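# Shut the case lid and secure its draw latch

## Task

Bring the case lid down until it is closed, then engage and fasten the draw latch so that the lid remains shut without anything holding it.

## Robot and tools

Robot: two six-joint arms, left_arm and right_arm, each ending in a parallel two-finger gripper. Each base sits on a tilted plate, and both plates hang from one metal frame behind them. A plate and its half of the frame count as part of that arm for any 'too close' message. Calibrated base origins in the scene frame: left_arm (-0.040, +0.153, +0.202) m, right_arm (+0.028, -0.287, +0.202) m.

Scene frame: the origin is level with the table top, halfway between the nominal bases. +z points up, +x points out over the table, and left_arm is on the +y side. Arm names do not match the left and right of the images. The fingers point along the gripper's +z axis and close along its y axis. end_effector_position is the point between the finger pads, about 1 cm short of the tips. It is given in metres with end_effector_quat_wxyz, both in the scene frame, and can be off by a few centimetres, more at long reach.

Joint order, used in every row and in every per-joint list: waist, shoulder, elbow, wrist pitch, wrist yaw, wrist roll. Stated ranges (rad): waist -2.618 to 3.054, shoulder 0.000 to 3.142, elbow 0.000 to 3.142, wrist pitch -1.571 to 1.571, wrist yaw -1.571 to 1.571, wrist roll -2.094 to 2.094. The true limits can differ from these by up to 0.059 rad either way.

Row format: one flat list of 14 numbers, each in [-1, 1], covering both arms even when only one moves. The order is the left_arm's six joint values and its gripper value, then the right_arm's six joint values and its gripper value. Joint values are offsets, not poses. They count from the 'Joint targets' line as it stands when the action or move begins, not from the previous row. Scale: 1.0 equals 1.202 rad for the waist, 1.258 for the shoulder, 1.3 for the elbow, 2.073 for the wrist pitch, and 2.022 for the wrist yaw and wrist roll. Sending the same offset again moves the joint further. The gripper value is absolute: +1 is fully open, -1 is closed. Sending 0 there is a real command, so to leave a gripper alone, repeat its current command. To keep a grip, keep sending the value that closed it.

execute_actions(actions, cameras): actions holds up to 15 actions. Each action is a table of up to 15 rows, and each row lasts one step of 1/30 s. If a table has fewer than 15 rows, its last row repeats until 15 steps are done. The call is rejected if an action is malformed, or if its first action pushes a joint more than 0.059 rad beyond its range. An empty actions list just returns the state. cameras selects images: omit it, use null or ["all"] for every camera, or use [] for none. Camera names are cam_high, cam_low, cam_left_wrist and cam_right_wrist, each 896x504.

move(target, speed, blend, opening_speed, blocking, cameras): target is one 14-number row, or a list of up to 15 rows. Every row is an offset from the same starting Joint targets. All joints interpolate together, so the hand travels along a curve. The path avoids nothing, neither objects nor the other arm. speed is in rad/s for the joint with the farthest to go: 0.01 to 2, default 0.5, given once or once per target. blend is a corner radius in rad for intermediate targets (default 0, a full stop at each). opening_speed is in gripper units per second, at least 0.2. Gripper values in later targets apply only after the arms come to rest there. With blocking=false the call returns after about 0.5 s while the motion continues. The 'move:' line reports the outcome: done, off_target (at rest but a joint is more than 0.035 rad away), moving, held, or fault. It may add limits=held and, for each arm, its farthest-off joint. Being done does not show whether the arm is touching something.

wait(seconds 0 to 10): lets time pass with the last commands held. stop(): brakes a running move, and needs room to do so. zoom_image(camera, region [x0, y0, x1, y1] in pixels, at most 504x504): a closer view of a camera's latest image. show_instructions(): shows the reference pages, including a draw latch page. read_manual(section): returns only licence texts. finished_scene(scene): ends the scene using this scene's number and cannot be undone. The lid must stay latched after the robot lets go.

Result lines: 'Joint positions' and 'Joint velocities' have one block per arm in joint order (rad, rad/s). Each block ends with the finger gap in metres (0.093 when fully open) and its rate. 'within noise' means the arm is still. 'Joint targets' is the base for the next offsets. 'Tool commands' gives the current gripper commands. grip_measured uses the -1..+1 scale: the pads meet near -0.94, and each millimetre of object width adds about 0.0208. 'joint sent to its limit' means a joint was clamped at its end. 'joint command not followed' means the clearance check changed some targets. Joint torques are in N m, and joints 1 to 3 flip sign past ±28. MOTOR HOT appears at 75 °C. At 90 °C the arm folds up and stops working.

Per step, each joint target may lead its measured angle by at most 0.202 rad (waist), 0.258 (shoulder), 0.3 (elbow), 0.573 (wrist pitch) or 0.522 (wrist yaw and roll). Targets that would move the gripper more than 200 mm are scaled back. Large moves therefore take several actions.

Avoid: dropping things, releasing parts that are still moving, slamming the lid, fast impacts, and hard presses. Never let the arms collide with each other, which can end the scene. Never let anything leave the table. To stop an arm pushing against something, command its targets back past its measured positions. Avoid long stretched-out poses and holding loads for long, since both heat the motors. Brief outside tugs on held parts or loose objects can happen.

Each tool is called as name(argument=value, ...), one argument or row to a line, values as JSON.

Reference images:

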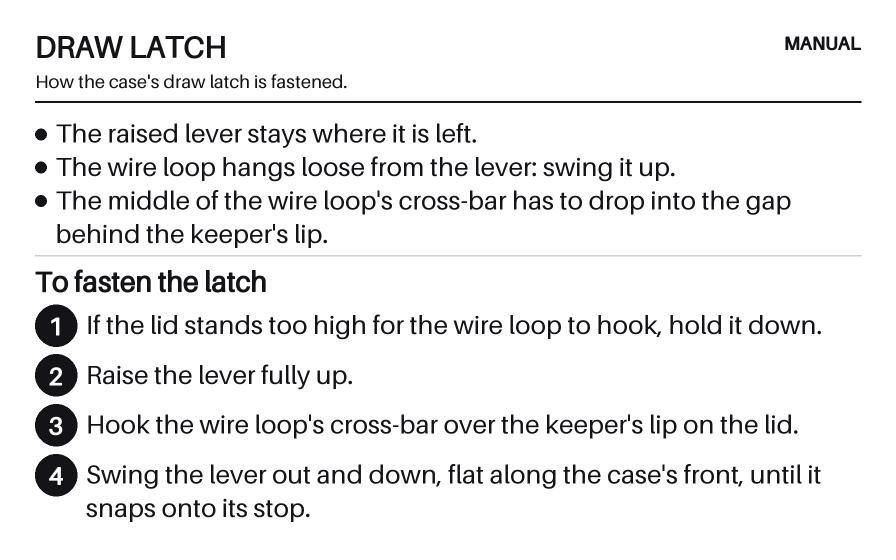

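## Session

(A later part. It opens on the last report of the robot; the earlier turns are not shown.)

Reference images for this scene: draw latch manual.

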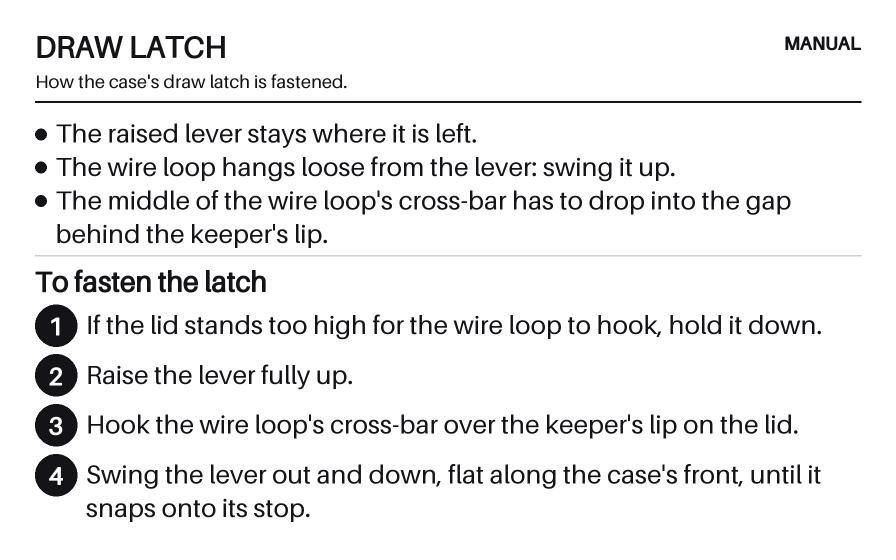

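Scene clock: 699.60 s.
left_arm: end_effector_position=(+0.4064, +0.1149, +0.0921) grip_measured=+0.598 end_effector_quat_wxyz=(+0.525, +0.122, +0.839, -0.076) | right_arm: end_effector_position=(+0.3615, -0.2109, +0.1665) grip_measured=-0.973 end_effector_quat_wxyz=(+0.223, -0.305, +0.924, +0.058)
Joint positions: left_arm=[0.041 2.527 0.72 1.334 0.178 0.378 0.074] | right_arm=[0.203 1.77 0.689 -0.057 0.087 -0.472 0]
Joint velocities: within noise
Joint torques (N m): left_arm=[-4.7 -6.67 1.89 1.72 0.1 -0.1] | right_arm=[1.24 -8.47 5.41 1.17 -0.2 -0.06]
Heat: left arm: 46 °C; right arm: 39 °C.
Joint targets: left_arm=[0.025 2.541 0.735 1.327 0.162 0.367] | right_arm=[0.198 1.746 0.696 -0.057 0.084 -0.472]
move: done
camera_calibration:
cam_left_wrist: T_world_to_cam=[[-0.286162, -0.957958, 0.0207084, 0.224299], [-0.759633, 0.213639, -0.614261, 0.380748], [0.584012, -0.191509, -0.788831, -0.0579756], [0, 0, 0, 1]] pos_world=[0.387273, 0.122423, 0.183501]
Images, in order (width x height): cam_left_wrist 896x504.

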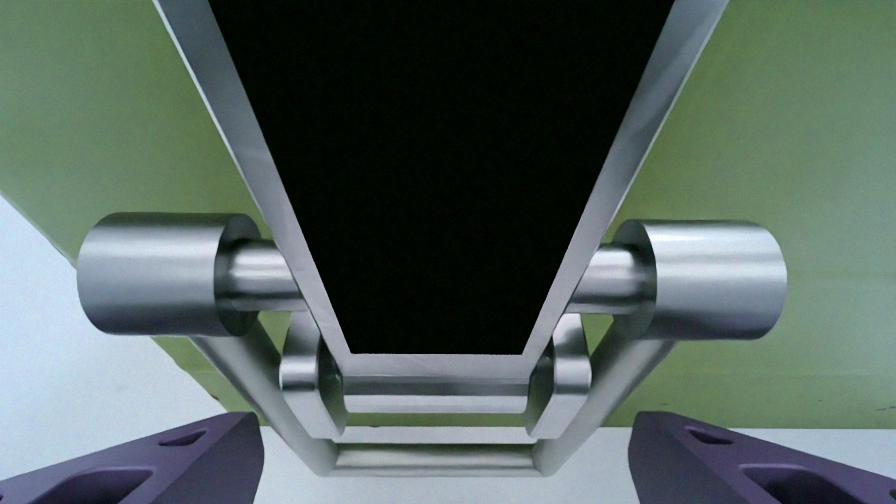

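move(
  target=[
    [-0.008,-0.0477,0.004,-0.0193,-0.003,-0.002,0.6,0,0,0,0,0,0,-1],
    [-0.008,-0.0477,0.004,-0.0193,-0.003,-0.002,0.11,0,0,0,0,0,0,-1],
  ],
  speed=0.15,
  opening_speed=0.5,
  cameras=["cam_left_wrist"],
)

Scene clock: 711.33 s.
left_arm: end_effector_position=(+0.4031, +0.1170, +0.0836) grip_measured=+0.115 end_effector_quat_wxyz=(+0.506, +0.117, +0.852, -0.064) | right_arm: end_effector_position=(+0.3615, -0.2109, +0.1665) grip_measured=-0.973 end_effector_quat_wxyz=(+0.223, -0.305, +0.924, +0.058)
Joint positions: left_arm=[0.034 2.526 0.722 1.295 0.133 0.378 0.051] | right_arm=[0.203 1.77 0.689 -0.057 0.087 -0.472 0]
Joint velocities: within noise
Joint torques (N m): left_arm=[-5 -11.9 2.26 1.69 0.56 -0.13] | right_arm=[1.35 -8.55 5.29 1.12 -0.27 -0.03]
Heat: left arm: 44 °C; right arm: 39 °C.
Joint targets: left_arm=[0.016 2.480 0.741 1.288 0.156 0.363] | right_arm=[0.198 1.746 0.696 -0.057 0.084 -0.472]
move: off_target (left_arm); target 2's new numbers were sent with left_arm's shoulder 0.046 rad from that target; left_arm: the shoulder is farthest, 0.045 rad from its target
camera_calibration:
cam_left_wrist: T_world_to_cam=[[-0.264826, -0.964224, 0.0118339, 0.218437], [-0.790033, 0.209915, -0.576006, 0.382077], [0.552915, -0.161891, -0.81736, -0.0508935], [0, 0, 0, 1]] pos_world=[0.387841, 0.12218, 0.175896]
Images, in order (width x height): cam_left_wrist 896x504.

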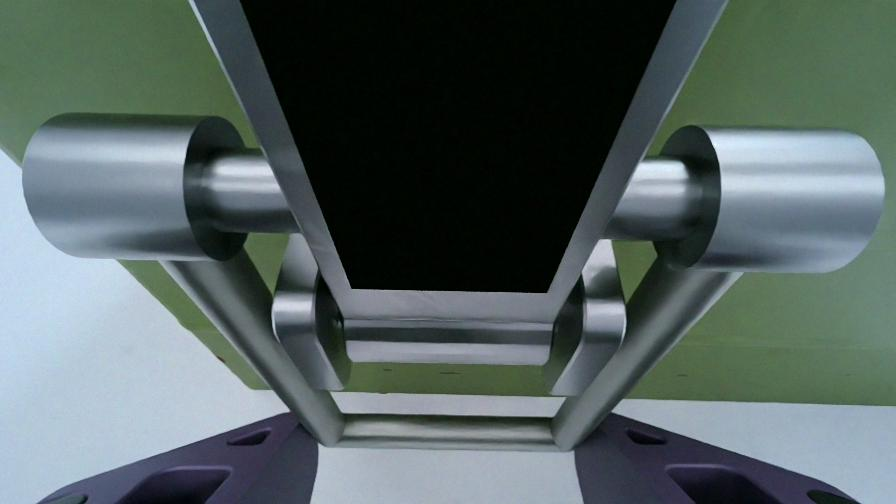

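move(
  target=[
    [0,0,0,0,0,0,0.35,0,0,0,0,0,0,-1],
    [0,-0.022,-0.003,0.017,-0.001,-0.001,0.35,0,0,0,0,0,0,-1],
  ],
  speed=0.15,
  opening_speed=0.5,
  cameras=["cam_left_wrist"],
)

Scene clock: 720.67 s.
left_arm: end_effector_position=(+0.4029, +0.1159, +0.0842) grip_measured=+0.348 end_effector_quat_wxyz=(+0.503, +0.116, +0.853, -0.070) | right_arm: end_effector_position=(+0.3615, -0.2109, +0.1665) grip_measured=-0.973 end_effector_quat_wxyz=(+0.223, -0.305, +0.924, +0.058)
Joint positions: left_arm=[0.034 2.517 0.722 1.279 0.139 0.37 0.062] | right_arm=[0.203 1.77 0.689 -0.057 0.087 -0.472 0]
Joint velocities: within noise
Joint torques (N m): left_arm=[-4.98 -13.67 1.95 2.19 0.46 -0.08] | right_arm=[1.26 -8.53 5.3 1.14 -0.25 -0.01]
Heat: left arm: 48 °C; right arm: 39 °C.
Joint targets: left_arm=[0.016 2.453 0.737 1.323 0.154 0.361] | right_arm=[0.198 1.746 0.696 -0.057 0.084 -0.472]
move: off_target (left_arm); left_arm: the shoulder is farthest, 0.065 rad from its target
camera_calibration:
cam_left_wrist: T_world_to_cam=[[-0.268211, -0.963057, 0.024171, 0.217579], [-0.793665, 0.206675, -0.572172, 0.38403], [0.546039, -0.172647, -0.819777, -0.0462751], [0, 0, 0, 1]] pos_world=[0.388417, 0.122183, 0.176537]
Images, in order (width x height): cam_left_wrist 896x504.

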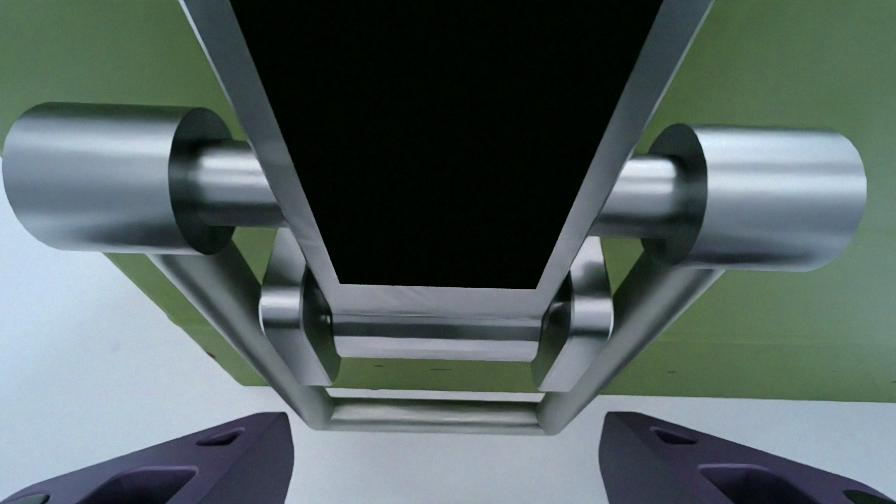

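move(
  target=[
    [0.0582,0.1169,-0.0669,0.1167,0.05,0.0069,0.6,0,0,0,0,0,0,-1],
    [0.02,0.1169,0.0008,0.0709,0.0252,-0.003,0.6,0,0,0,0,0,0,-1],
  ],
  speed=0.2,
  cameras=["cam_left_wrist"],
)

Scene clock: 747.87 s.
left_arm: end_effector_position=(+0.4101, +0.1146, +0.0983) grip_measured=+0.598 end_effector_quat_wxyz=(+0.563, +0.119, +0.814, -0.081) | right_arm: end_effector_position=(+0.3615, -0.2109, +0.1665) grip_measured=-0.973 end_effector_quat_wxyz=(+0.223, -0.305, +0.924, +0.058)
Joint positions: left_arm=[0.052 2.588 0.729 1.471 0.22 0.366 0.074] | right_arm=[0.203 1.77 0.689 -0.057 0.087 -0.472 0]
Joint velocities: within noise
Joint torques (N m): left_arm=[-4.38 -6.79 1.17 1.81 0.14 -0.11] | right_arm=[1.21 -8.4 5.35 1.15 -0.28 0]
Heat: left arm: 56 °C; right arm: 39 °C.
Joint targets: left_arm=[0.040 2.600 0.738 1.470 0.205 0.355] | right_arm=[0.198 1.746 0.696 -0.057 0.084 -0.472]
move: done
camera_calibration:
cam_left_wrist: T_world_to_cam=[[-0.287407, -0.957619, 0.0190348, 0.225595], [-0.703195, 0.197471, -0.683025, 0.372991], [0.650319, -0.209691, -0.730147, -0.0861826], [0, 0, 0, 1]] pos_world=[0.383169, 0.124307, 0.187542]
Images, in order (width x height): cam_left_wrist 896x504.

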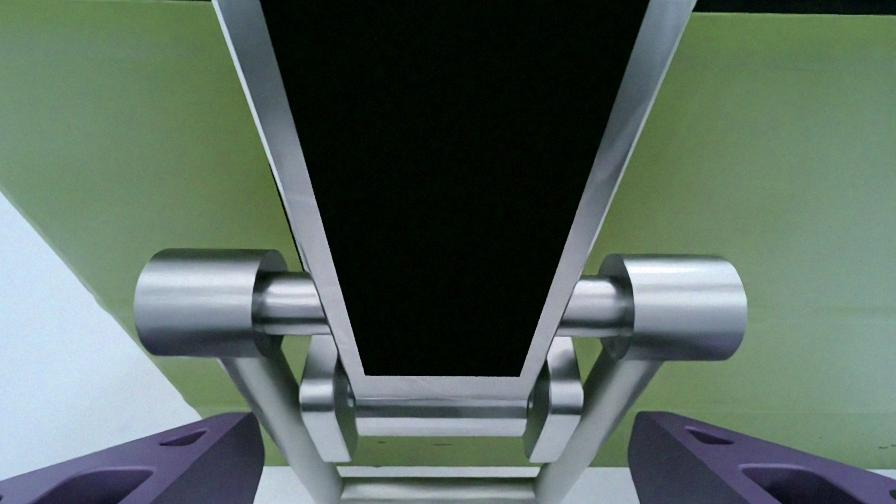

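move(
  target=[
    [0,0,0,0,0,0,0.11,0,0,0,0,0,0,-1],
    [0.0316,-0.0811,-0.0808,0,0.0203,0.0104,0.11,0,0,0,0,0,0,-1],
    [0.0316,-0.1518,-0.1385,-0.0357,0.0158,0.0074,0.11,0,0,0,0,0,0,-1],
  ],
  speed=0.15,
  blend=0.02,
  opening_speed=0.5,
  cameras=["cam_left_wrist"],
)

Scene clock: 766.70 s.
left_arm: end_effector_position=(+0.3769, +0.1259, +0.1108) grip_measured=+0.115 end_effector_quat_wxyz=(+0.529, +0.117, +0.836, -0.079) | right_arm: end_effector_position=(+0.3615, -0.2109, +0.1665) grip_measured=-0.973 end_effector_quat_wxyz=(+0.223, -0.305, +0.924, +0.058)
Joint positions: left_arm=[0.07 2.447 0.569 1.414 0.207 0.379 0.051] | right_arm=[0.203 1.77 0.689 -0.057 0.087 -0.472 0]
Joint velocities: within noise
Joint torques (N m): left_arm=[-2.07 -10.59 -0.65 1.61 0.64 -0.08] | right_arm=[1.2 -8.64 5.26 1.15 -0.29 -0.02]
Heat: left arm: 52 °C; right arm: 39 °C.
Joint targets: left_arm=[0.078 2.409 0.558 1.396 0.237 0.370] | right_arm=[0.198 1.746 0.696 -0.057 0.084 -0.472]
move: off_target (left_arm); blend cut to 0 rad at target 1; left_arm: the shoulder is farthest, 0.038 rad from its target
camera_calibration:
cam_left_wrist: T_world_to_cam=[[-0.281529, -0.959099, 0.0294941, 0.223467], [-0.755537, 0.202618, -0.622984, 0.368336], [0.591527, -0.197672, -0.781678, -0.0267391], [0, 0, 0, 1]] pos_world=[0.357021, 0.134409, 0.201975]
Images, in order (width x height): cam_left_wrist 896x504.

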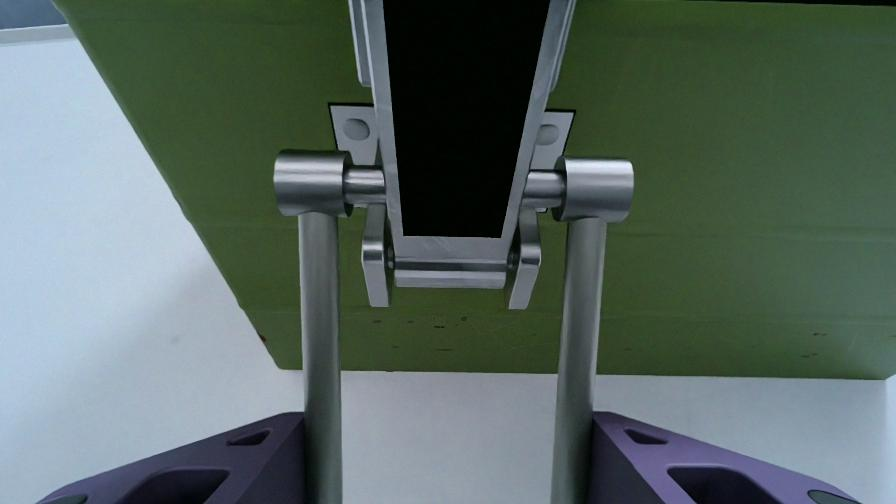

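move(
  target=[
    [-0.0042,-0.0676,-0.0492,-0.0106,-0.0025,-0.004,0.11,0,0,0,0,0,0,-1],
    [-0.0233,-0.1455,-0.0808,-0.0362,-0.0074,-0.0089,0.11,0,0,0,0,0,0,-1],
  ],
  speed=0.15,
  blend=0.02,
  cameras=["cam_left_wrist"],
)

Scene clock: 776.90 s.
left_arm: end_effector_position=(+0.3610, +0.1312, +0.1400) grip_measured=+0.115 end_effector_quat_wxyz=(+0.521, +0.118, +0.841, -0.082) | right_arm: end_effector_position=(+0.3615, -0.2109, +0.1665) grip_measured=-0.973 end_effector_quat_wxyz=(+0.223, -0.305, +0.924, +0.058)
Joint positions: left_arm=[0.067 2.266 0.461 1.32 0.205 0.378 0.051] | right_arm=[0.203 1.77 0.689 -0.057 0.087 -0.472 0]
Joint velocities: within noise
Joint torques (N m): left_arm=[-4.37 -10.18 -0.08 1.77 0.51 -0.26] | right_arm=[1.26 -8.73 5.26 1.19 -0.25 -0.03]
Heat: left arm: 53 °C; right arm: 39 °C.
Joint targets: left_arm=[0.050 2.226 0.453 1.321 0.222 0.352] | right_arm=[0.198 1.746 0.696 -0.057 0.084 -0.472]
move: off_target (left_arm); left_arm: the shoulder is farthest, 0.040 rad from its target
camera_calibration:
cam_left_wrist: T_world_to_cam=[[-0.286339, -0.957459, 0.035812, 0.223843], [-0.766183, 0.206373, -0.608584, 0.374787], [0.575303, -0.2017, -0.792681, 0.0145091], [0, 0, 0, 1]] pos_world=[0.342903, 0.139901, 0.231574]
Images, in order (width x height): cam_left_wrist 896x504.

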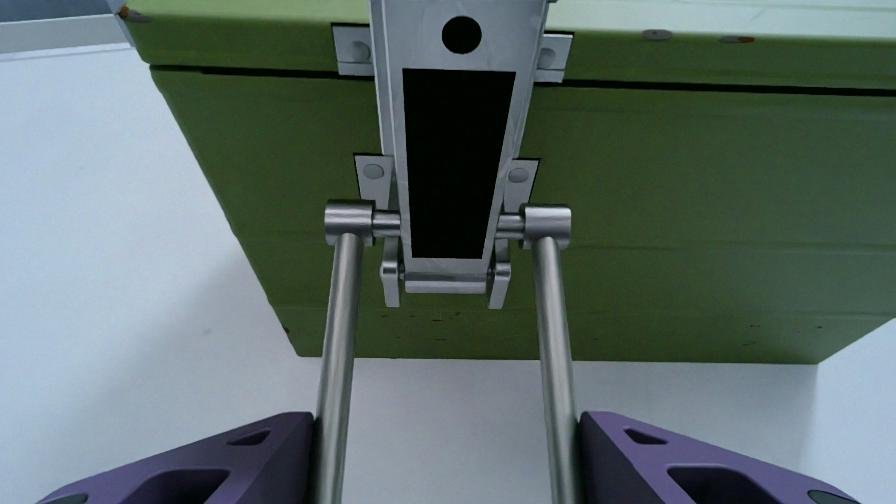

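move(
  target=[
    [-0.0324,-0.0787,0.0054,-0.0362,-0.0203,-0.0059,0.11,0,0,0,0,0,0,-1],
    [-0.0532,-0.1391,0.0362,-0.0796,-0.0317,-0.0119,0.11,0,0,0,0,0,0,-1],
  ],
  speed=0.12,
  blend=0.02,
  cameras=["cam_left_wrist"],
)

Scene clock: 791.60 s.
left_arm: end_effector_position=(+0.3618, +0.1307, +0.1565) grip_measured=+0.115 end_effector_quat_wxyz=(+0.491, +0.115, +0.861, -0.070) | right_arm: end_effector_position=(+0.3615, -0.2109, +0.1665) grip_measured=-0.973 end_effector_quat_wxyz=(+0.223, -0.305, +0.924, +0.058)
Joint positions: left_arm=[0.02 2.099 0.461 1.096 0.118 0.362 0.051] | right_arm=[0.203 1.77 0.689 -0.057 0.087 -0.472 0]
Joint velocities: within noise
Joint torques (N m): left_arm=[-5.97 -10.67 4.64 2.32 0.75 -0.33] | right_arm=[1.14 -8.57 5.33 1.19 -0.25 -0.04]
Heat: left arm: 55 °C; right arm: 39 °C.
Joint targets: left_arm=[-0.014 2.051 0.500 1.156 0.158 0.328] | right_arm=[0.198 1.746 0.696 -0.057 0.084 -0.472]
move: off_target (left_arm); left_arm: the wrist pitch is farthest, 0.060 rad from its target
camera_calibration:
cam_left_wrist: T_world_to_cam=[[-0.266171, -0.963507, 0.0284027, 0.217677], [-0.809628, 0.207476, -0.54905, 0.391769], [0.523121, -0.169137, -0.835307, 0.0483556], [0, 0, 0, 1]] pos_world=[0.349831, 0.136629, 0.24931]
Images, in order (width x height): cam_left_wrist 896x504.

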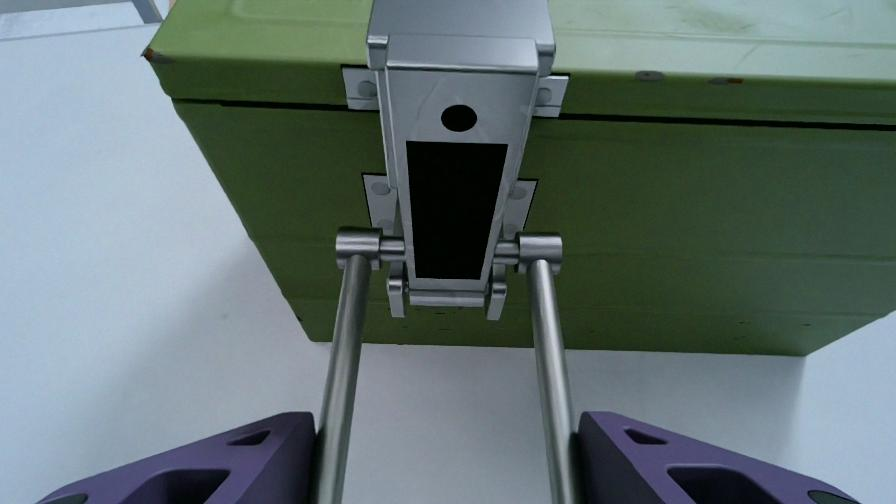

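move(
  target=[-0.001,-0.0207,-0.0192,0,0.0015,0.003,0.13,0,0,0,0,0,0,-1],
  speed=0.12,
  cameras=["cam_left_wrist"],
)

Scene clock: 810.73 s.
left_arm: end_effector_position=(+0.3641, +0.1306, +0.1643) grip_measured=+0.131 end_effector_quat_wxyz=(+0.497, +0.114, +0.857, -0.070) | right_arm: end_effector_position=(+0.3615, -0.2109, +0.1665) grip_measured=-0.973 end_effector_quat_wxyz=(+0.223, -0.305, +0.924, +0.058)
Joint positions: left_arm=[0.014 2.072 0.461 1.081 0.117 0.357 0.051] | right_arm=[0.203 1.77 0.689 -0.057 0.087 -0.472 0]
Joint velocities: within noise
Joint torques (N m): left_arm=[-5.5 -10.51 2.69 2.48 0.79 -0.22] | right_arm=[1.31 -8.66 5.18 1.14 -0.24 -0.02]
Heat: left arm: 56 °C; right arm: 39 °C.
Joint targets: left_arm=[-0.016 2.025 0.475 1.156 0.161 0.334] | right_arm=[0.198 1.746 0.696 -0.057 0.084 -0.472]
move: off_target (left_arm); left_arm: the wrist pitch is farthest, 0.075 rad from its target
camera_calibration:
cam_left_wrist: T_world_to_cam=[[-0.265259, -0.963748, 0.0287598, 0.217589], [-0.802972, 0.204299, -0.559909, 0.397736], [0.533735, -0.171614, -0.828055, 0.0488062], [0, 0, 0, 1]] pos_world=[0.351039, 0.136819, 0.256853]
Images, in order (width x height): cam_left_wrist 896x504.

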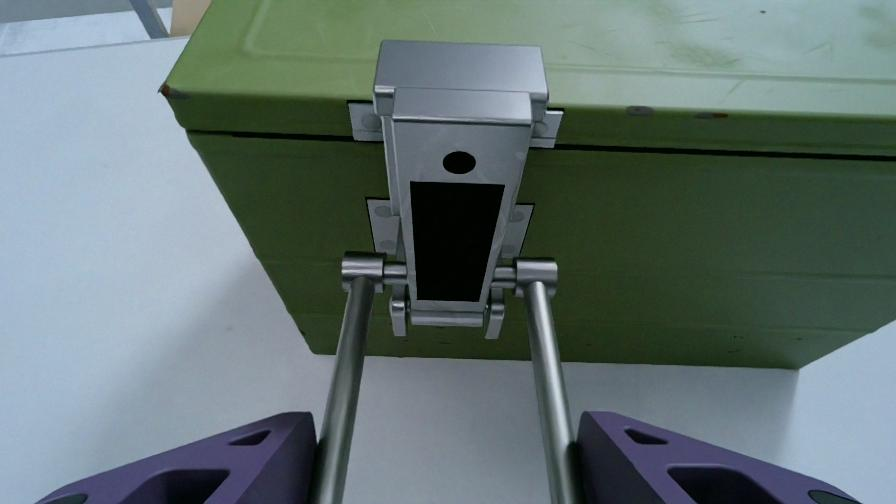

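move(
  target=[0,0,0,0,0,0,0.16,0,0,0,0,0,0,-1],
  opening_speed=0.2,
  cameras=["cam_left_wrist"],
)

Scene clock: 823.43 s.
left_arm: end_effector_position=(+0.3710, +0.1285, +0.1786) grip_measured=+0.159 end_effector_quat_wxyz=(+0.521, +0.112, +0.843, -0.073) | right_arm: end_effector_position=(+0.3615, -0.2109, +0.1665) grip_measured=-0.973 end_effector_quat_wxyz=(+0.223, -0.305, +0.924, +0.058)
Joint positions: left_arm=[0.004 2.061 0.461 1.125 0.126 0.346 0.053] | right_arm=[0.203 1.77 0.689 -0.057 0.087 -0.472 0]
Joint velocities: within noise
Joint torques (N m): left_arm=[-4.49 -9.52 2.77 2.1 0.67 -0.1] | right_arm=[1.32 -8.5 5.24 1.09 -0.28 -0.06]
Heat: left arm: 55 °C; right arm: 39 °C.
Joint targets: left_arm=[-0.015 2.025 0.475 1.156 0.161 0.334] | right_arm=[0.198 1.746 0.696 -0.057 0.084 -0.472]
move: off_target (left_arm); left_arm: the shoulder is farthest, 0.036 rad from its target
camera_calibration:
cam_left_wrist: T_world_to_cam=[[-0.265523, -0.963715, 0.0274, 0.217365], [-0.771024, 0.195199, -0.606151, 0.409246], [0.578808, -0.182073, -0.794878, 0.0353909], [0, 0, 0, 1]] pos_world=[0.352769, 0.136037, 0.27024]
Images, in order (width x height): cam_left_wrist 896x504.

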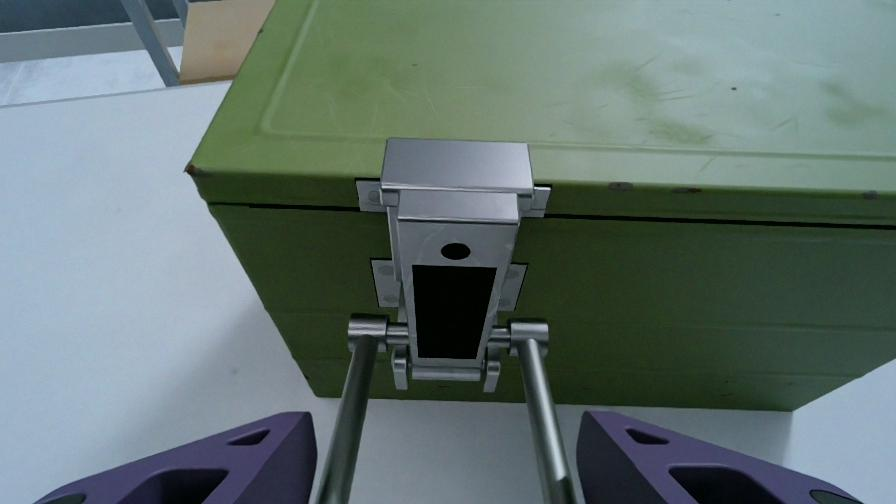

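move(
  target=[-0.0208,-0.0262,0.0492,-0.0439,-0.0109,-0.0059,0.16,0,0,0,0,0,0,-1],
  speed=0.12,
  cameras=["cam_left_wrist"],
)

Scene clock: 829.27 s.
left_arm: end_effector_position=(+0.3889, +0.1190, +0.1972) grip_measured=+0.159 end_effector_quat_wxyz=(+0.536, +0.118, +0.832, -0.082) | right_arm: end_effector_position=(+0.3615, -0.2109, +0.1665) grip_measured=-0.973 end_effector_quat_wxyz=(+0.223, -0.305, +0.924, +0.058)
Joint positions: left_arm=[-0.026 2.029 0.521 1.066 0.131 0.334 0.053] | right_arm=[0.203 1.77 0.689 -0.057 0.087 -0.472 0]
Joint velocities: within noise
Joint torques (N m): left_arm=[-4.01 -9.89 3.62 1.8 0.36 -0.1] | right_arm=[1.33 -8.59 5.2 1.15 -0.24 0]
Heat: left arm: 54 °C; right arm: 39 °C.
Joint targets: left_arm=[-0.040 1.992 0.539 1.065 0.139 0.322] | right_arm=[0.198 1.746 0.696 -0.057 0.084 -0.472]
move: off_target (left_arm); left_arm: the shoulder is farthest, 0.037 rad from its target
camera_calibration:
cam_left_wrist: T_world_to_cam=[[-0.286708, -0.957495, 0.0316475, 0.21913], [-0.744484, 0.201891, -0.636384, 0.431073], [0.602945, -0.206018, -0.770723, 0.0267473], [0, 0, 0, 1]] pos_world=[0.367626, 0.128297, 0.288007]
Images, in order (width x height): cam_left_wrist 896x504.

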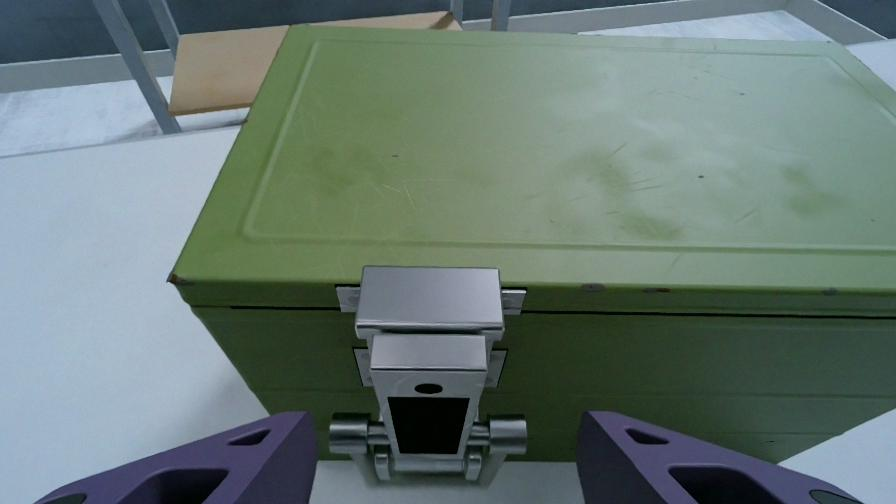

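move(
  target=[
    [0.0499,-0.0382,-0.1331,0.0280,0.0084,0.0198,0.6,0,0,0,0,0,0,-1],
    [0.1173,0.3792,-0.0362,0.2171,0.0455,0.0381,0.6,0,0,0,0,0,0,-1],
    [0.1048,0.4833,0.0854,0.2412,0.0574,0.0262,0.6,0,0,0,0,0,0,-1],
    [0.0666,0.4833,0.1531,0.1954,0.0326,0.0163,0.6,0,0,0,0,0,0,-1],
  ],
  speed=[0.4,0.5,0.2,0.15],
  blend=0.02,
  opening_speed=1.5,
  cameras=["cam_left_wrist"],
)

Scene clock: 847.13 s.
left_arm: end_effector_position=(+0.4099, +0.1151, +0.0980) grip_measured=+0.598 end_effector_quat_wxyz=(+0.562, +0.118, +0.815, -0.080) | right_arm: end_effector_position=(+0.3615, -0.2109, +0.1665) grip_measured=-0.973 end_effector_quat_wxyz=(+0.223, -0.305, +0.924, +0.058)
Joint positions: left_arm=[0.053 2.588 0.728 1.471 0.219 0.366 0.074] | right_arm=[0.203 1.77 0.689 -0.057 0.087 -0.472 0]
Joint velocities: within noise
Joint torques (N m): left_arm=[-4.49 -6.76 1.18 1.82 0.14 -0.1] | right_arm=[1.1 -8.62 5.2 1.16 -0.22 0.01]
Heat: left arm: 54 °C; right arm: 39 °C.
Joint targets: left_arm=[0.040 2.600 0.738 1.470 0.205 0.355] | right_arm=[0.198 1.746 0.696 -0.057 0.084 -0.472]
move: done
camera_calibration:
cam_left_wrist: T_world_to_cam=[[-0.286188, -0.957981, 0.0191951, 0.225546], [-0.704205, 0.196705, -0.682204, 0.372941], [0.649763, -0.208756, -0.73091, -0.0859334], [0, 0, 0, 1]] pos_world=[0.383012, 0.124771, 0.187282]
Images, in order (width x height): cam_left_wrist 896x504.

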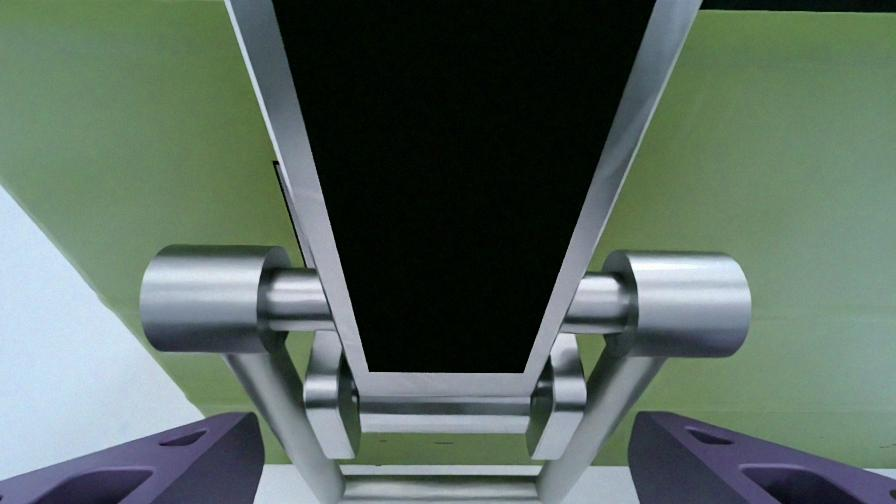

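move(
  target=[
    [0,0,0,0,0,0,0.11,0,0,0,0,0,0,-1],
    [0.0316,-0.0811,-0.0808,0,0.0203,0.0104,0.11,0,0,0,0,0,0,-1],
    [0.0316,-0.1518,-0.1385,-0.0357,0.0158,0.0074,0.11,0,0,0,0,0,0,-1],
    [0.0275,-0.2194,-0.1877,-0.0463,0.0134,0.0035,0.11,0,0,0,0,0,0,-1],
    [0.0083,-0.2973,-0.2192,-0.0719,0.0084,-0.0015,0.11,0,0,0,0,0,0,-1],
  ],
  speed=0.15,
  blend=0.02,
  opening_speed=0.7,
  cameras=["cam_left_wrist"],
)

Scene clock: 860.00 s.
left_arm: end_effector_position=(+0.3607, +0.1314, +0.1395) grip_measured=+0.115 end_effector_quat_wxyz=(+0.520, +0.118, +0.842, -0.082) | right_arm: end_effector_position=(+0.3615, -0.2109, +0.1665) grip_measured=-0.973 end_effector_quat_wxyz=(+0.223, -0.305, +0.924, +0.058)
Joint positions: left_arm=[0.068 2.267 0.461 1.319 0.204 0.379 0.051] | right_arm=[0.203 1.77 0.689 -0.057 0.087 -0.472 0]
Joint velocities: within noise
Joint torques (N m): left_arm=[-4.4 -10.19 -0.08 1.79 0.52 -0.26] | right_arm=[1.26 -8.58 5.44 1.13 -0.23 -0.02]
Heat: left arm: 52 °C; right arm: 39 °C.
Joint targets: left_arm=[0.050 2.226 0.453 1.320 0.222 0.352] | right_arm=[0.198 1.746 0.696 -0.057 0.084 -0.472]
move: off_target (left_arm); blend cut to 0 rad at target 1; left_arm: the shoulder is farthest, 0.041 rad from its target
camera_calibration:
cam_left_wrist: T_world_to_cam=[[-0.285872, -0.957592, 0.0359917, 0.223801], [-0.767501, 0.206311, -0.606941, 0.374414], [0.573776, -0.201131, -0.793932, 0.0149753], [0, 0, 0, 1]] pos_world=[0.342749, 0.140077, 0.231081]
Images, in order (width x height): cam_left_wrist 896x504.

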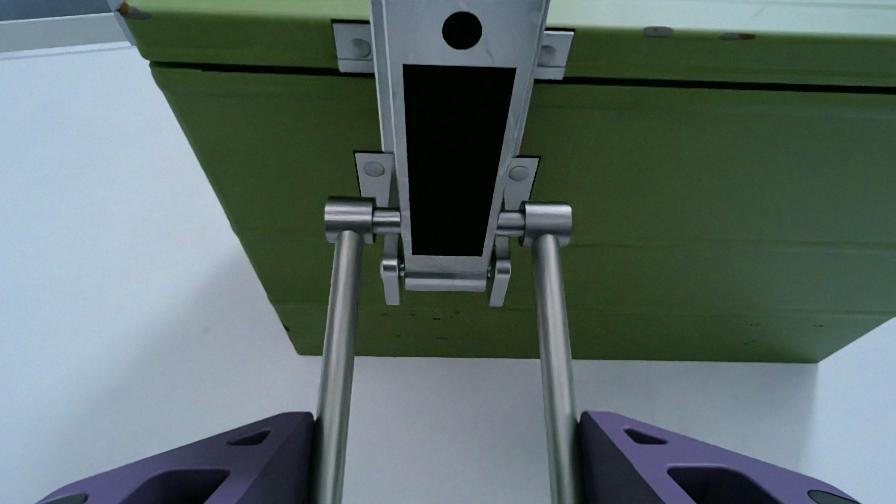

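move(
  target=[
    [-0.0308,-0.0938,-0.0077,-0.0323,-0.0178,-0.0049,0.11,0,0,0,0,0,0,-1],
    [-0.0541,-0.1598,0.0169,-0.0791,-0.0302,-0.0089,0.11,0,0,0,0,0,0,-1],
    [-0.0541,-0.1598,0.0169,-0.0791,-0.0302,-0.0089,0.155,0,0,0,0,0,0,-1],
    [-0.0541,-0.1598,0.0169,-0.0791,-0.0302,-0.0089,0.11,0,0,0,0,0,0,-1],
  ],
  speed=0.12,
  blend=0.0,
  opening_speed=0.3,
  cameras=["cam_left_wrist"],
)

Scene clock: 871.93 s.
left_arm: end_effector_position=(+0.3710, +0.1284, +0.1798) grip_measured=+0.115 end_effector_quat_wxyz=(+0.524, +0.112, +0.841, -0.074) | right_arm: end_effector_position=(+0.3615, -0.2109, +0.1665) grip_measured=-0.973 end_effector_quat_wxyz=(+0.223, -0.305, +0.924, +0.058)
Joint positions: left_arm=[0.006 2.06 0.46 1.132 0.132 0.346 0.051] | right_arm=[0.203 1.77 0.689 -0.057 0.087 -0.472 0]
Joint velocities: within noise
Joint torques (N m): left_arm=[-4.64 -9.46 2.93 2.04 0.61 -0.11] | right_arm=[1.26 -8.57 5.31 1.1 -0.27 -0.04]
Heat: left arm: 54 °C; right arm: 39 °C.
Joint targets: left_arm=[-0.015 2.025 0.475 1.157 0.161 0.334] | right_arm=[0.198 1.746 0.696 -0.057 0.084 -0.472]
move: done; target 3's new numbers were sent with left_arm's shoulder 0.041 rad from that target
camera_calibration:
cam_left_wrist: T_world_to_cam=[[-0.26801, -0.96299, 0.0286588, 0.217848], [-0.76704, 0.195287, -0.611157, 0.40941], [0.582941, -0.185779, -0.79099, 0.0345069], [0, 0, 0, 1]] pos_world=[0.352304, 0.136243, 0.271265]
Images, in order (width x height): cam_left_wrist 896x504.

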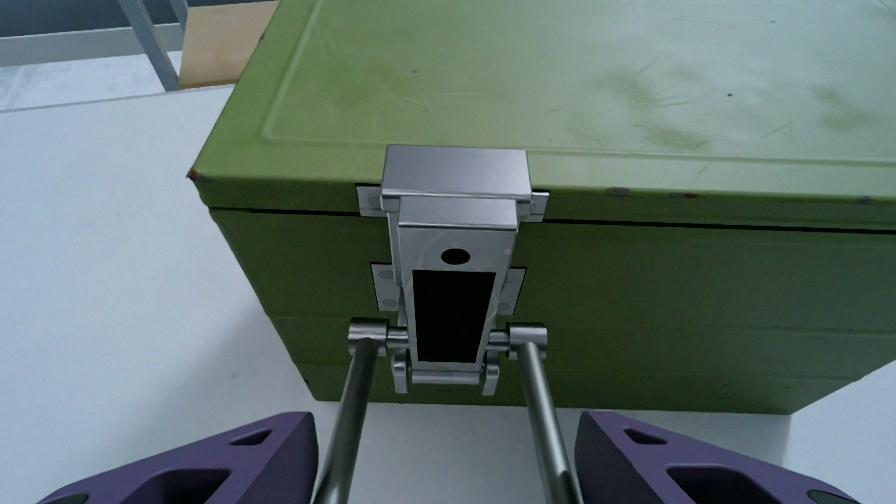

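move(
  target=[-0.0208, -0.0262, 0.0492, -0.0439, -0.0109, -0.0059, 0.11, 0,0,0,0,0,0,-1],
  speed=0.12,
  cameras=["cam_left_wrist"],
)

Scene clock: 875.77 s.
left_arm: end_effector_position=(+0.3917, +0.1224, +0.2047) grip_measured=+0.115 end_effector_quat_wxyz=(+0.547, +0.113, +0.826, -0.078) | right_arm: end_effector_position=(+0.3615, -0.2109, +0.1665) grip_measured=-0.973 end_effector_quat_wxyz=(+0.223, -0.305, +0.924, +0.058)
Joint positions: left_arm=[-0.025 2.017 0.519 1.083 0.126 0.331 0.051] | right_arm=[0.203 1.77 0.689 -0.057 0.087 -0.472 0]
Joint velocities: within noise
Joint torques (N m): left_arm=[-4.1 -8.77 3.88 1.66 0.42 -0.07] | right_arm=[1.18 -8.44 5.29 1.09 -0.25 -0.07]
Heat: left arm: 54 °C; right arm: 39 °C.
Joint targets: left_arm=[-0.040 1.992 0.539 1.065 0.139 0.322] | right_arm=[0.198 1.746 0.696 -0.057 0.084 -0.472]
move: done
camera_calibration:
cam_left_wrist: T_world_to_cam=[[-0.274021, -0.961385, 0.0255119, 0.219639], [-0.731264, 0.191054, -0.654791, 0.437183], [0.624632, -0.198082, -0.75538, 0.0189239], [0, 0, 0, 1]] pos_world=[0.368062, 0.13138, 0.294955]
Images, in order (width x height): cam_left_wrist 896x504.

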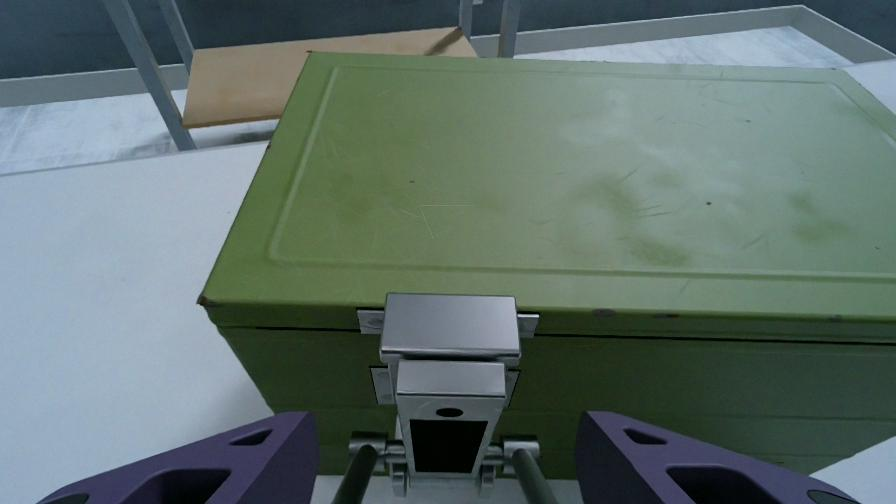

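move(
  target=[-0.015, 0.0501, 0.0715, -0.0507, -0.0143, 0.0015, 0.11, 0,0,0,0,0,0,-1],
  speed=0.12,
  cameras=["cam_left_wrist","cam_low"],
)

zoom_image(
  camera="cam_low",
  region=[430, 160, 560, 240],
)

Scene clock: 886.53 s.
left_arm: end_effector_position=(+0.4167, +0.1145, +0.2161) grip_measured=+0.115 end_effector_quat_wxyz=(+0.556, +0.119, +0.818, -0.082) | right_arm: end_effector_position=(+0.3615, -0.2109, +0.1665) grip_measured=-0.973 end_effector_quat_wxyz=(+0.223, -0.305, +0.924, +0.058)
Joint positions: left_arm=[-0.047 2.031 0.619 1.015 0.126 0.328 0.051] | right_arm=[0.203 1.77 0.689 -0.057 0.087 -0.472 0]
Joint velocities: within noise
Joint torques (N m): left_arm=[-3.95 -4.79 3.73 1.31 0.09 -0.02] | right_arm=[1.2 -8.64 5.31 1.16 -0.2 -0.05]
Heat: left arm: 52 °C; right arm: 39 °C.
Joint targets: left_arm=[-0.058 2.055 0.632 0.961 0.110 0.325] | right_arm=[0.198 1.746 0.696 -0.057 0.084 -0.472]
move: off_target (left_arm); left_arm: the wrist pitch is farthest, 0.055 rad from its target
camera_calibration:
cam_left_wrist: T_world_to_cam=[[-0.289468, -0.956921, 0.0226085, 0.225172], [-0.713256, 0.199887, -0.671797, 0.459577], [0.638337, -0.210589, -0.74039, 0.00279989], [0, 0, 0, 1]] pos_world=[0.391189, 0.124198, 0.305725]
Images, in order (width x height): cam_low 896x504, cam_left_wrist 896x504.

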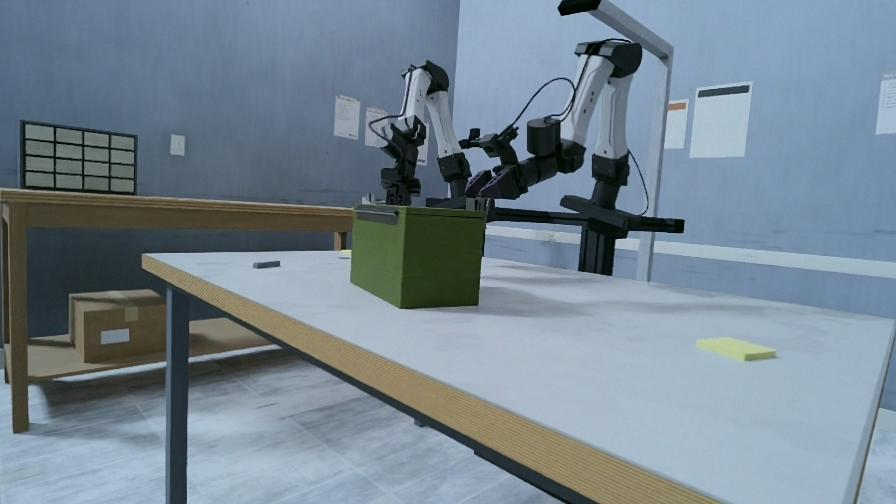

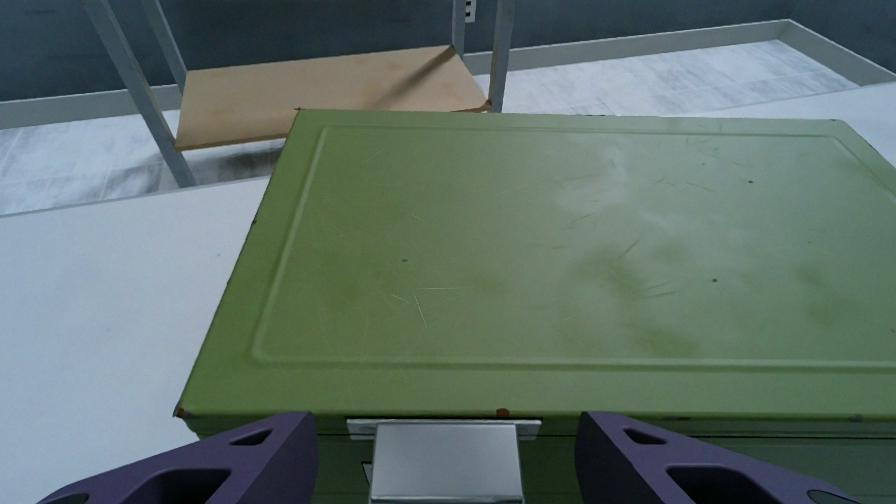

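Scaled by 3.877 from the camera's 896x504 image, which has a finer 1280x720 frame.

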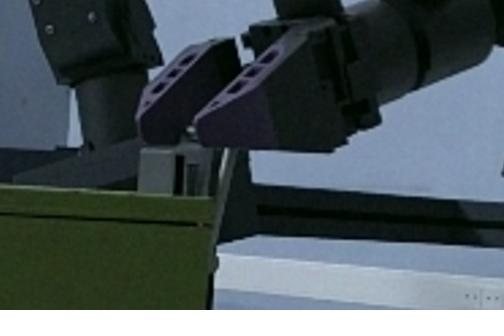

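move(
  target=[-0.002, 0.0477, 0.0115, -0.002, 0, 0, 0.13, 0,0,0,0,0,0,-1],
  speed=0.1,
  cameras=["cam_left_wrist","cam_low"],
)

zoom_image(
  camera="cam_low",
  region=[430, 160, 560, 240],
)

Scene clock: 895.87 s.
left_arm: end_effector_position=(+0.4267, +0.1110, +0.2157) grip_measured=+0.130 end_effector_quat_wxyz=(+0.567, +0.119, +0.811, -0.081) | right_arm: end_effector_position=(+0.3615, -0.2109, +0.1665) grip_measured=-0.973 end_effector_quat_wxyz=(+0.223, -0.305, +0.924, +0.058)
Joint positions: left_arm=[-0.053 2.077 0.652 1.055 0.126 0.328 0.051] | right_arm=[0.203 1.77 0.689 -0.057 0.087 -0.472 0]
Joint velocities: within noise
Joint torques (N m): left_arm=[-3.64 -3.81 2.18 0.9 0.08 -0.02] | right_arm=[1.35 -8.61 5.27 1.16 -0.25 0.01]
Heat: left arm: 50 °C; right arm: 39 °C.
Joint targets: left_arm=[-0.061 2.115 0.647 0.956 0.110 0.325] | right_arm=[0.198 1.746 0.696 -0.057 0.084 -0.472]
move: off_target (left_arm); left_arm: the wrist pitch is farthest, 0.098 rad from its target
camera_calibration:
cam_left_wrist: T_world_to_cam=[[-0.289098, -0.957165, 0.0160676, 0.225992], [-0.694556, 0.198171, -0.691607, 0.463616], [0.658797, -0.211102, -0.722096, -0.0172209], [0, 0, 0, 1]] pos_world=[0.398686, 0.120801, 0.304574]
Images, in order (width x height): cam_low 896x504, cam_left_wrist 896x504.

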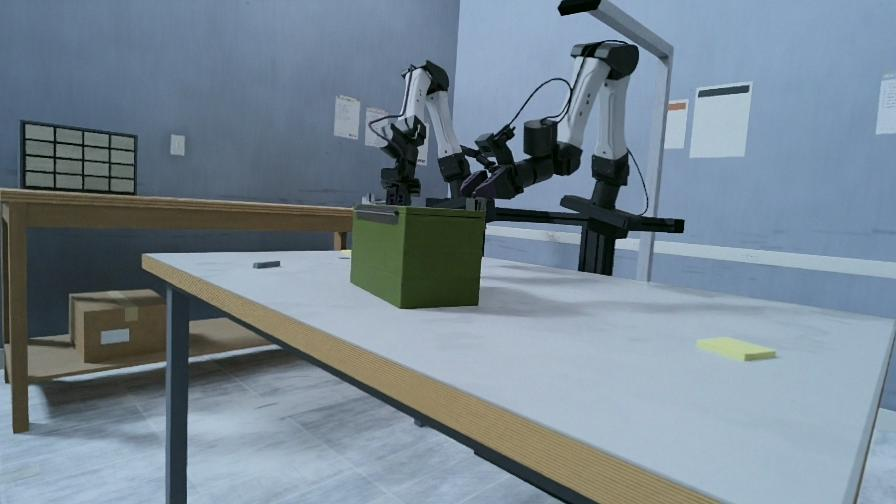

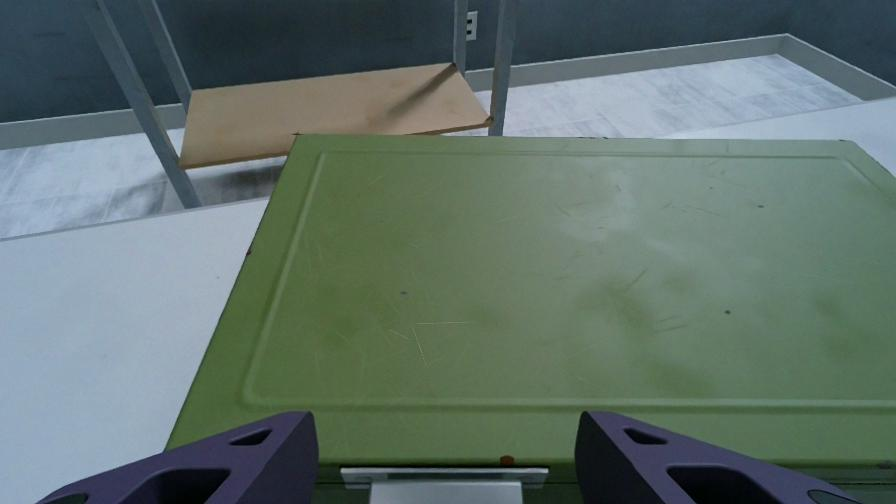

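Scaled by 3.877 from the camera's 896x504 image, which has a finer 1280x720 frame.

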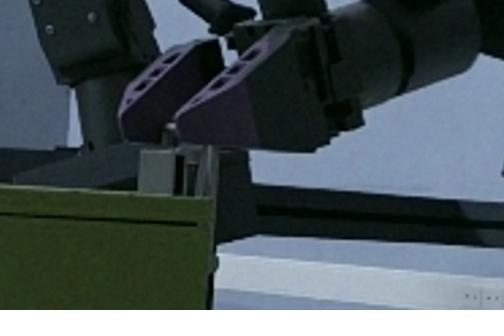

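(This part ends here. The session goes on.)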